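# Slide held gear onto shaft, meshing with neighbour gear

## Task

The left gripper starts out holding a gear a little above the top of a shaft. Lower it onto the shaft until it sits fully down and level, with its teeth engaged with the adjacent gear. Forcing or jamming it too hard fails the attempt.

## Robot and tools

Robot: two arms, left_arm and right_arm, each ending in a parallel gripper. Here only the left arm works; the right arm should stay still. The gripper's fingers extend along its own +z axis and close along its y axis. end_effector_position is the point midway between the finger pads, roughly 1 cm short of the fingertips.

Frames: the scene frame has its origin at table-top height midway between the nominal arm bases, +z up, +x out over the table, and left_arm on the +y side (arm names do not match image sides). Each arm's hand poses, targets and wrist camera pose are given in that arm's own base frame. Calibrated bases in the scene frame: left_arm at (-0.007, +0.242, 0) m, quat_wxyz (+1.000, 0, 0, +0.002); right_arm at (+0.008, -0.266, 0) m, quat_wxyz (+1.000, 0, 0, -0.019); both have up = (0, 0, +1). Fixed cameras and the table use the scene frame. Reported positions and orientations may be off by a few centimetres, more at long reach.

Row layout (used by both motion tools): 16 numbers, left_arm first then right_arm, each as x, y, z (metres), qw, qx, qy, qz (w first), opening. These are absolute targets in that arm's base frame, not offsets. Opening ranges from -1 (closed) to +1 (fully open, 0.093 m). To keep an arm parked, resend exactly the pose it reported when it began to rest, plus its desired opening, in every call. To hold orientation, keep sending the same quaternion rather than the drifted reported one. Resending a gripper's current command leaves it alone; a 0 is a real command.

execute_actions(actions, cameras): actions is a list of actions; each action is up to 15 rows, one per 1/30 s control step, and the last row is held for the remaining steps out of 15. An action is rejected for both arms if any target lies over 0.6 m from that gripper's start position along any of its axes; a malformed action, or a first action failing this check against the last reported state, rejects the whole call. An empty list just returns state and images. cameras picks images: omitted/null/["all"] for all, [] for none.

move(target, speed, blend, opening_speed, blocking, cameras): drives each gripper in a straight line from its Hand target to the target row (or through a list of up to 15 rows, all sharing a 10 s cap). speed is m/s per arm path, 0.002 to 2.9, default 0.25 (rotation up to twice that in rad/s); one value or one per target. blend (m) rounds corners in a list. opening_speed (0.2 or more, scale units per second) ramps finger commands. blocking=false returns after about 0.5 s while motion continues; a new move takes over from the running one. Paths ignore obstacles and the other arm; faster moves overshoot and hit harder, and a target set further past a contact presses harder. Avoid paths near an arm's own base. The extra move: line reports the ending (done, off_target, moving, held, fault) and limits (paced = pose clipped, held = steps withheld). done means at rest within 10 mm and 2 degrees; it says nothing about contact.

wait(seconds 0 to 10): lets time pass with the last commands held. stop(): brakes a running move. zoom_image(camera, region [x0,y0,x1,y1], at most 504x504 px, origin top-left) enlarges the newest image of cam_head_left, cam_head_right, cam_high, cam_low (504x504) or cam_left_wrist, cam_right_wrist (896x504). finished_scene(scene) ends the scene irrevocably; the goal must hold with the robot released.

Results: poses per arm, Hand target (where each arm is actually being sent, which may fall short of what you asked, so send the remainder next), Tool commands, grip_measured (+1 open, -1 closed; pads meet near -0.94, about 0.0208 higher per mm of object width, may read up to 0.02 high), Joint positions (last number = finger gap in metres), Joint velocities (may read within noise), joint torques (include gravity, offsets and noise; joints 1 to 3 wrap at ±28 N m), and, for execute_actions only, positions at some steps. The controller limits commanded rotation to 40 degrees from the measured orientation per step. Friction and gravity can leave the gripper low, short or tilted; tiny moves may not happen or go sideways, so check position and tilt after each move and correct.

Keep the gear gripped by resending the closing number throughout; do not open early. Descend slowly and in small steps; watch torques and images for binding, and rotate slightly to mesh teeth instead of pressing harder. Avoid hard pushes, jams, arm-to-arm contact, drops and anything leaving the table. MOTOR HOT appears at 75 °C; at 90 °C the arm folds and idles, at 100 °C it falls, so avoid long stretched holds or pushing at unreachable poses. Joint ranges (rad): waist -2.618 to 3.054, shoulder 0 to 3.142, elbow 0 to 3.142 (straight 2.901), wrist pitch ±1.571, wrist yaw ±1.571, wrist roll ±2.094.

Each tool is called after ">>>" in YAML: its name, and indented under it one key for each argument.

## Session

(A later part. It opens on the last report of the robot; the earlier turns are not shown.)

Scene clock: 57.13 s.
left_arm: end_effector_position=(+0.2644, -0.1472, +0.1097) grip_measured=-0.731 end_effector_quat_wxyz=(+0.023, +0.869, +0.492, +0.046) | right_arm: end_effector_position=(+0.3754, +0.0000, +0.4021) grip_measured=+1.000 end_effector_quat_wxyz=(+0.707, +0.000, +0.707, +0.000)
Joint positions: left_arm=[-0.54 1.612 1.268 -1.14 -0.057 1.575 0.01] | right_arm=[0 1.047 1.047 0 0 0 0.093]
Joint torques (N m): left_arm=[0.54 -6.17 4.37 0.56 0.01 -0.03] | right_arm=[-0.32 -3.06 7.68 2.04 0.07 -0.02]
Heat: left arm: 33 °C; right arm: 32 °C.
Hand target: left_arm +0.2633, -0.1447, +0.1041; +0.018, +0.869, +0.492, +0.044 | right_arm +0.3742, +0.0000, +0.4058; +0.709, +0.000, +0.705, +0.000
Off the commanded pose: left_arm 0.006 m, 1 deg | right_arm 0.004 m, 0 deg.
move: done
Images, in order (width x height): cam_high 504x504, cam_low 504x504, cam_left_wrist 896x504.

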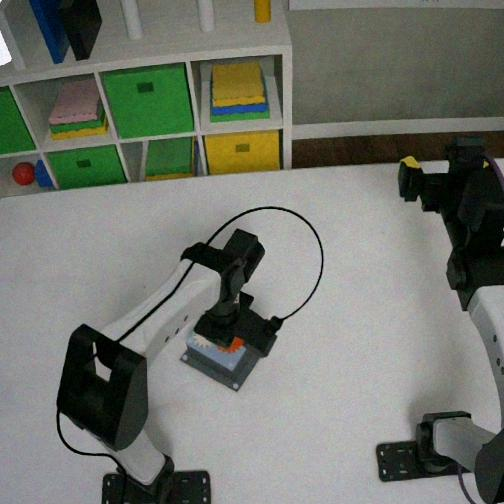

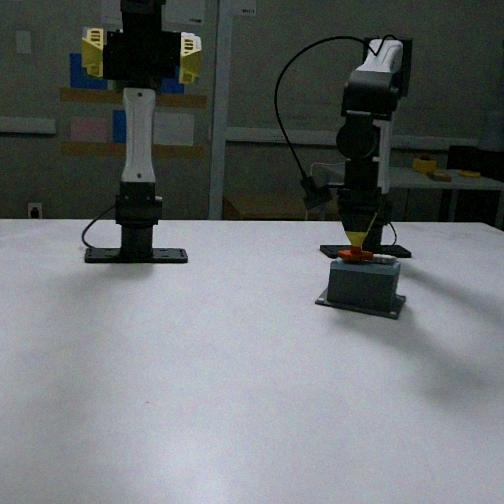

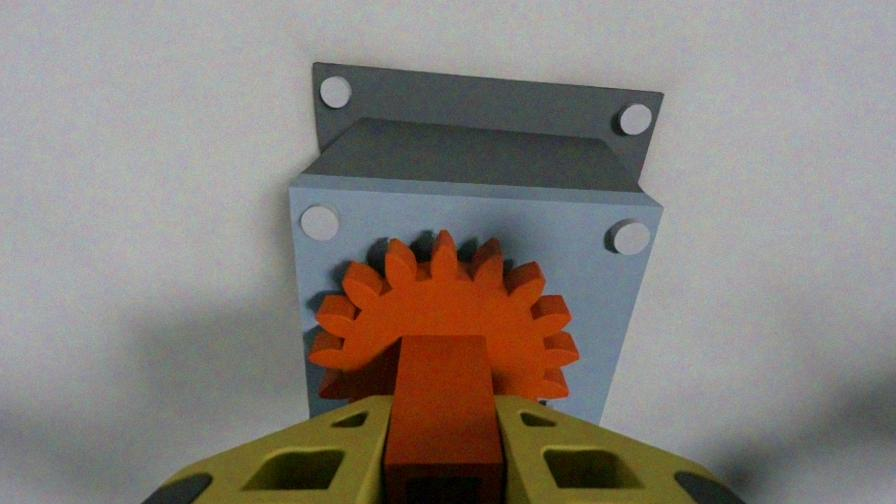

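Meshing well. Continue to the seat.

>>> move:
  target: [0.2636,-0.1450,0.1015,0.0180,0.8704,0.4924,0.0440,-0.925,0.3742,0,0.4058,0.709,0,0.705,0,1]
  speed: 0.015
  cameras: []

>>> move:
  target: [0.2637,-0.1451,0.0995,0.0180,0.8704,0.4924,0.0440,-0.925,0.3742,0,0.4058,0.709,0,0.705,0,1]
  speed: 0.015
  cameras: []

>>> move:
  target: [0.2638,-0.1452,0.0975,0.0180,0.8704,0.4924,0.0440,-0.925,0.3742,0,0.4058,0.709,0,0.705,0,1]
  speed: 0.015
  cameras: ["cam_low","cam_left_wrist"]

>>> zoom_image:
  camera: "cam_low"
  region: [325, 220, 395, 290]

Scene clock: 59.20 s.
left_arm: end_effector_position=(+0.2646, -0.1474, +0.1078) grip_measured=-0.731 end_effector_quat_wxyz=(+0.024, +0.869, +0.492, +0.047) | right_arm: end_effector_position=(+0.3754, +0.0000, +0.4021) grip_measured=+1.000 end_effector_quat_wxyz=(+0.707, +0.000, +0.707, +0.000)
Joint positions: left_arm=[-0.54 1.612 1.26 -1.131 -0.057 1.575 0.01] | right_arm=[0 1.047 1.047 0 0 0 0.093]
Joint torques (N m): left_arm=[0.55 -6 4.44 0.56 0.02 -0.02] | right_arm=[-0.23 -3.08 7.69 2.01 0.06 -0.05]
Heat: left arm: 33 °C; right arm: 32 °C.
Hand target: left_arm +0.2635, -0.1450, +0.1016; +0.018, +0.869, +0.492, +0.044 | right_arm +0.3742, +0.0000, +0.4058; +0.709, +0.000, +0.705, +0.000
Off the commanded pose: left_arm 0.007 m, 1 deg | right_arm 0.004 m, 0 deg.
move: done
No camera images: "cameras" was empty.

Scene clock: 59.90 s.
left_arm: end_effector_position=(+0.2648, -0.1475, +0.1063) grip_measured=-0.731 end_effector_quat_wxyz=(+0.025, +0.869, +0.492, +0.047) | right_arm: end_effector_position=(+0.3754, +0.0000, +0.4021) grip_measured=+1.000 end_effector_quat_wxyz=(+0.707, +0.000, +0.707, +0.000)
Joint positions: left_arm=[-0.54 1.612 1.253 -1.123 -0.057 1.575 0.01] | right_arm=[0 1.047 1.047 0 0 0 0.093]
Joint torques (N m): left_arm=[0.49 -5.85 4.41 0.57 0.02 -0.03] | right_arm=[-0.31 -3.1 7.72 2.05 0.07 -0.01]
Heat: left arm: 33 °C; right arm: 32 °C.
Hand target: left_arm +0.2636, -0.1451, +0.0996; +0.018, +0.869, +0.492, +0.044 | right_arm +0.3742, +0.0000, +0.4058; +0.709, +0.000, +0.705, +0.000
Off the commanded pose: left_arm 0.007 m, 1 deg | right_arm 0.004 m, 0 deg.
move: done
No camera images: "cameras" was empty.

Scene clock: 60.60 s.
left_arm: end_effector_position=(+0.2649, -0.1475, +0.1060) grip_measured=-0.731 end_effector_quat_wxyz=(+0.025, +0.869, +0.492, +0.047) | right_arm: end_effector_position=(+0.3754, +0.0000, +0.4021) grip_measured=+1.000 end_effector_quat_wxyz=(+0.707, +0.000, +0.707, +0.000)
Joint positions: left_arm=[-0.54 1.612 1.252 -1.121 -0.057 1.575 0.01] | right_arm=[0 1.047 1.047 0 0 0 0.093]
Joint torques (N m): left_arm=[0.5 -5.71 4.01 0.63 0.01 -0.03] | right_arm=[-0.38 -3.17 7.75 2.07 0.06 -0.06]
Heat: left arm: 33 °C; right arm: 32 °C.
Hand target: left_arm +0.2637, -0.1452, +0.0977; +0.018, +0.869, +0.492, +0.044 | right_arm +0.3742, +0.0000, +0.4058; +0.709, +0.000, +0.705, +0.000
Off the commanded pose: left_arm 0.009 m, 1 deg | right_arm 0.004 m, 0 deg.
move: done
Images, in order (width x height): cam_low 504x504, cam_left_wrist 896x504.

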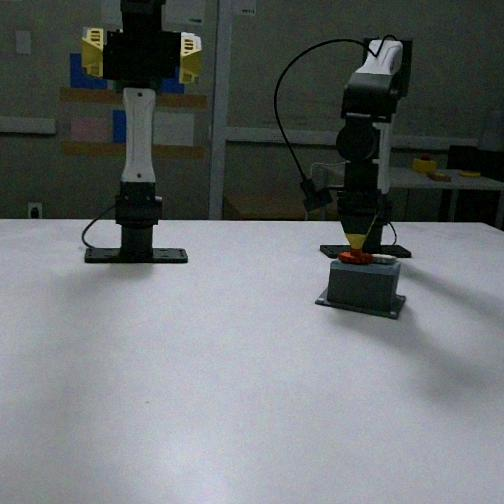

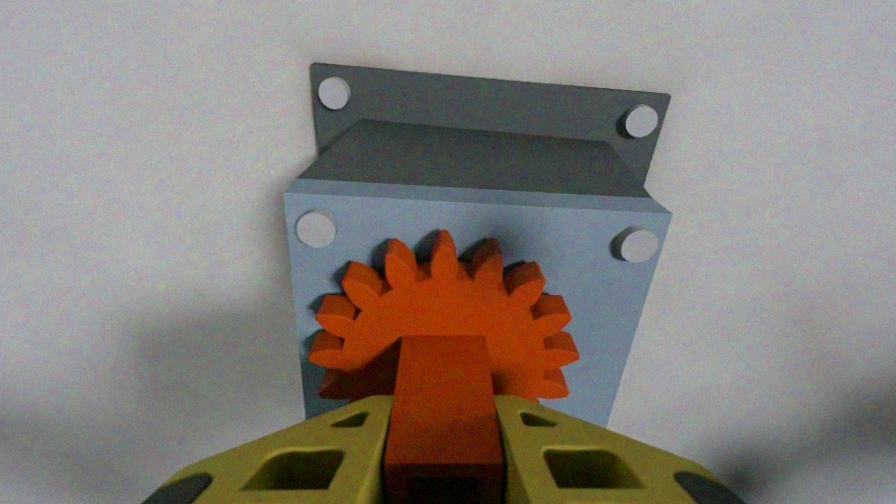

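Scaled by 7.200.

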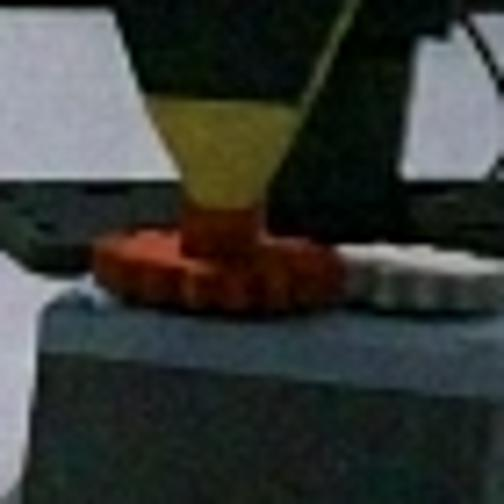

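>>> move:
  target: [0.2640,-0.1454,0.0950,0.0180,0.8704,0.4924,0.0440,-0.925,0.3742,0,0.4058,0.709,0,0.705,0,1]
  speed: 0.015
  cameras: []

>>> move:
  target: [0.2647,-0.1465,0.1010,0.0200,0.8704,0.4924,0.0450,-0.925,0.3742,0,0.4058,0.709,0,0.705,0,1]
  speed: 0.03
  cameras: ["cam_low"]

>>> zoom_image:
  camera: "cam_low"
  region: [325, 220, 395, 290]

Scene clock: 62.97 s.
left_arm: end_effector_position=(+0.2649, -0.1475, +0.1057) grip_measured=-0.731 end_effector_quat_wxyz=(+0.025, +0.869, +0.492, +0.047) | right_arm: end_effector_position=(+0.3754, +0.0000, +0.4021) grip_measured=+1.000 end_effector_quat_wxyz=(+0.707, +0.000, +0.707, +0.000)
Joint positions: left_arm=[-0.54 1.612 1.251 -1.12 -0.057 1.575 0.01] | right_arm=[0 1.047 1.047 0 0 0 0.093]
Joint torques (N m): left_arm=[0.51 -5.52 3.55 0.72 0.01 -0.03] | right_arm=[-0.28 -3.06 7.82 2.02 0.07 -0.05]
Heat: left arm: 33 °C; right arm: 32 °C.
Hand target: left_arm +0.2638, -0.1453, +0.0953; +0.018, +0.869, +0.492, +0.044 | right_arm +0.3742, +0.0000, +0.4058; +0.709, +0.000, +0.705, +0.000
Off the commanded pose: left_arm 0.011 m, 1 deg | right_arm 0.004 m, 0 deg.
move: off_target (left_arm)
No camera images: "cameras" was empty.

Scene clock: 63.67 s.
left_arm: end_effector_position=(+0.2649, -0.1475, +0.1057) grip_measured=-0.731 end_effector_quat_wxyz=(+0.025, +0.869, +0.492, +0.047) | right_arm: end_effector_position=(+0.3754, +0.0000, +0.4021) grip_measured=+1.000 end_effector_quat_wxyz=(+0.707, +0.000, +0.707, +0.000)
Joint positions: left_arm=[-0.54 1.612 1.251 -1.12 -0.057 1.575 0.01] | right_arm=[0 1.047 1.047 0 0 0 0.093]
Joint torques (N m): left_arm=[0.35 -5.72 5.18 0.53 0.02 -0.06] | right_arm=[-0.27 -3.06 7.68 2.01 0.08 -0.04]
Heat: left arm: 33 °C; right arm: 32 °C.
Hand target: left_arm +0.2647, -0.1465, +0.1011; +0.020, +0.869, +0.492, +0.045 | right_arm +0.3742, +0.0000, +0.4058; +0.709, +0.000, +0.705, +0.000
Off the commanded pose: left_arm 0.005 m, 1 deg | right_arm 0.004 m, 0 deg.
move: done
Images, in order (width x height): cam_low 504x504.

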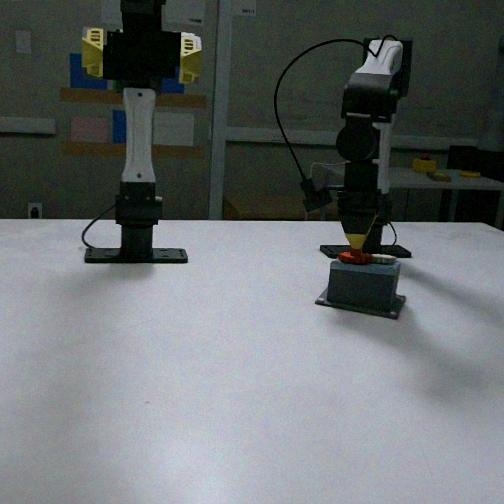

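Scaled by 7.200.

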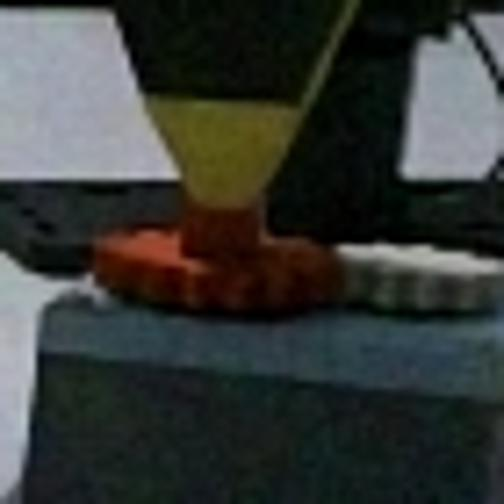

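>>> move:
  target: [0.2647,-0.1470,0.1025,0.0220,0.8704,0.4924,0.0460,-0.2,0.3742,0,0.4058,0.709,0,0.705,0,1]
  opening_speed: 0.6
  cameras: ["cam_left_wrist"]

>>> move:
  target:
    - [0.2630,-0.1470,0.130,0.0220,0.8704,0.4924,0.0420,-0.2,0.3742,0,0.4058,0.709,0,0.705,0,1]
    - [0.2590,-0.1470,0.175,0.0100,0.8704,0.4924,0.0100,-0.2,0.3742,0,0.4058,0.709,0,0.705,0,1]
  speed: 0.07
  cameras: ["cam_low","cam_left_wrist"]

>>> zoom_image:
  camera: "cam_low"
  region: [320, 220, 410, 310]

>>> zoom_image:
  camera: "cam_left_wrist"
  region: [270, 60, 690, 480]

Scene clock: 66.33 s.
left_arm: end_effector_position=(+0.2648, -0.1475, +0.1056) grip_measured=-0.202 end_effector_quat_wxyz=(+0.025, +0.869, +0.492, +0.047) | right_arm: end_effector_position=(+0.3754, +0.0000, +0.4021) grip_measured=+1.000 end_effector_quat_wxyz=(+0.707, +0.000, +0.707, +0.000)
Joint positions: left_arm=[-0.54 1.612 1.251 -1.12 -0.057 1.575 0.036] | right_arm=[0 1.047 1.047 0 0 0 0.093]
Joint torques (N m): left_arm=[0.2 -6.11 5.31 0.52 0.01 -0.07] | right_arm=[-0.21 -2.95 7.75 2.03 0.07 -0.02]
Heat: left arm: 32 °C; right arm: 33 °C.
Hand target: left_arm +0.2647, -0.1470, +0.1025; +0.022, +0.869, +0.492, +0.046 | right_arm +0.3742, +0.0000, +0.4058; +0.709, +0.000, +0.705, +0.000
Off the commanded pose: left_arm 0.003 m, 0 deg | right_arm 0.004 m, 0 deg.
move: done
Images, in order (width x height): cam_left_wrist 896x504.

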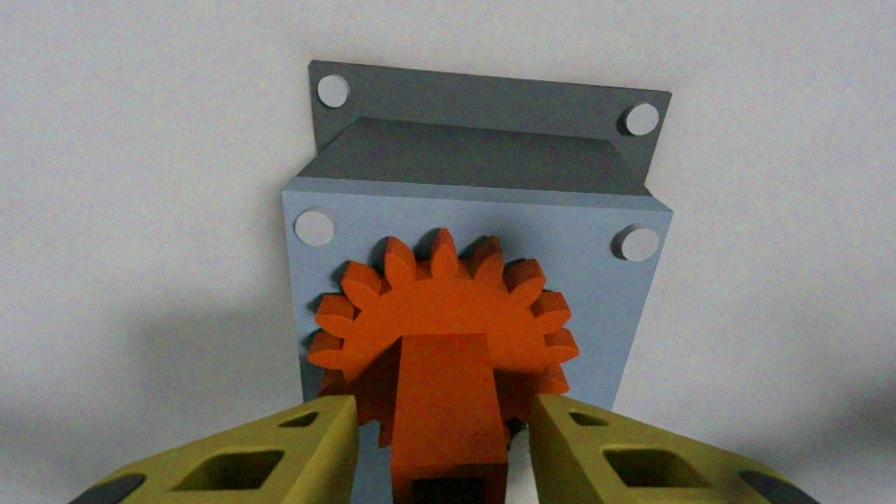

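Scene clock: 68.10 s.
left_arm: end_effector_position=(+0.2565, -0.1444, +0.1720) grip_measured=-0.202 end_effector_quat_wxyz=(+0.007, +0.869, +0.494, +0.019) | right_arm: end_effector_position=(+0.3754, +0.0000, +0.4021) grip_measured=+1.000 end_effector_quat_wxyz=(+0.707, +0.000, +0.707, +0.000)
Joint positions: left_arm=[-0.528 1.637 1.545 -1.448 -0.027 1.581 0.036] | right_arm=[0 1.047 1.047 0 0 0 0.093]
Joint torques (N m): left_arm=[0.84 -5.04 8.16 0.18 0.26 0.05] | right_arm=[-0.29 -3.08 7.79 2.04 0.08 -0.02]
Heat: left arm: 32 °C; right arm: 33 °C.
Hand target: left_arm +0.2590, -0.1470, +0.1750; +0.010, +0.870, +0.492, +0.010 | right_arm +0.3742, +0.0000, +0.4058; +0.709, +0.000, +0.705, +0.000
Off the commanded pose: left_arm 0.005 m, 1 deg | right_arm 0.004 m, 0 deg.
move: done
Images, in order (width x height): cam_low 504x504, cam_left_wrist 896x504.

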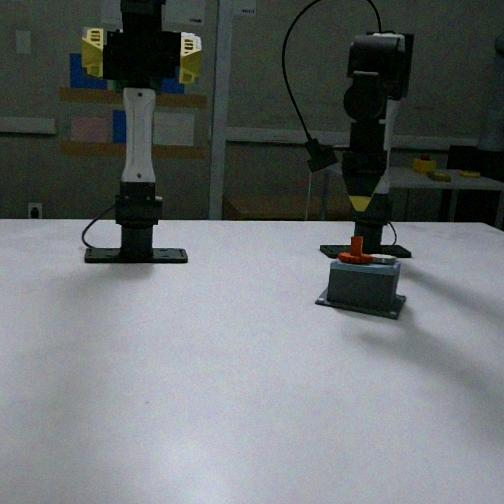

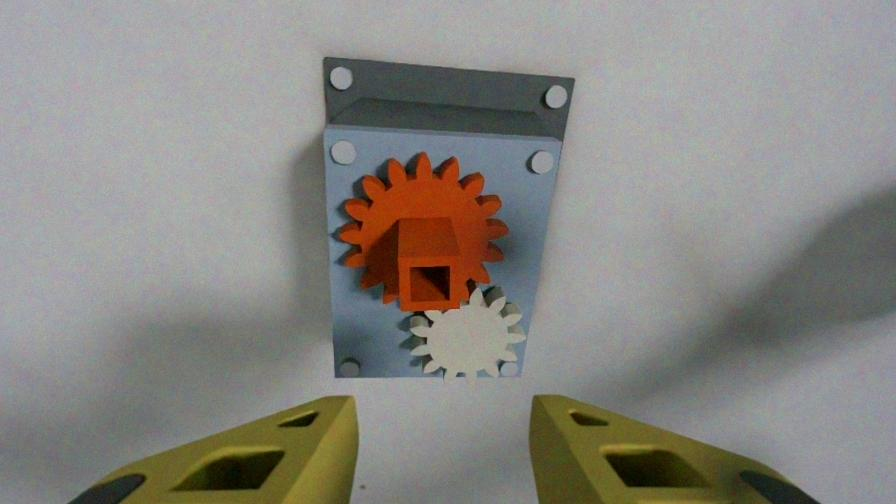

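Scaled by 5.600.

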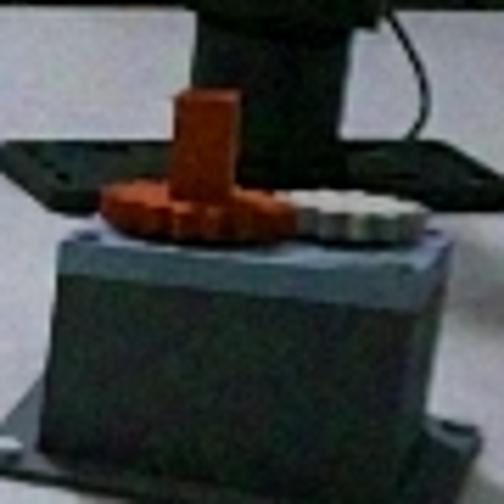

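Scaled by 1.200.

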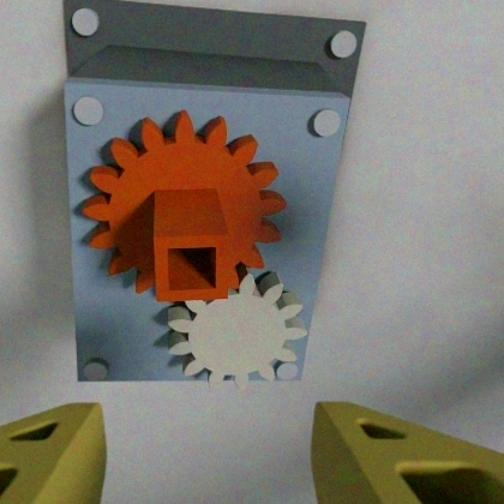

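Seated flat, level with the neighbouring gear and meshed.

>>> finished_scene:
  scene: 3

The scene is finished: the task was done.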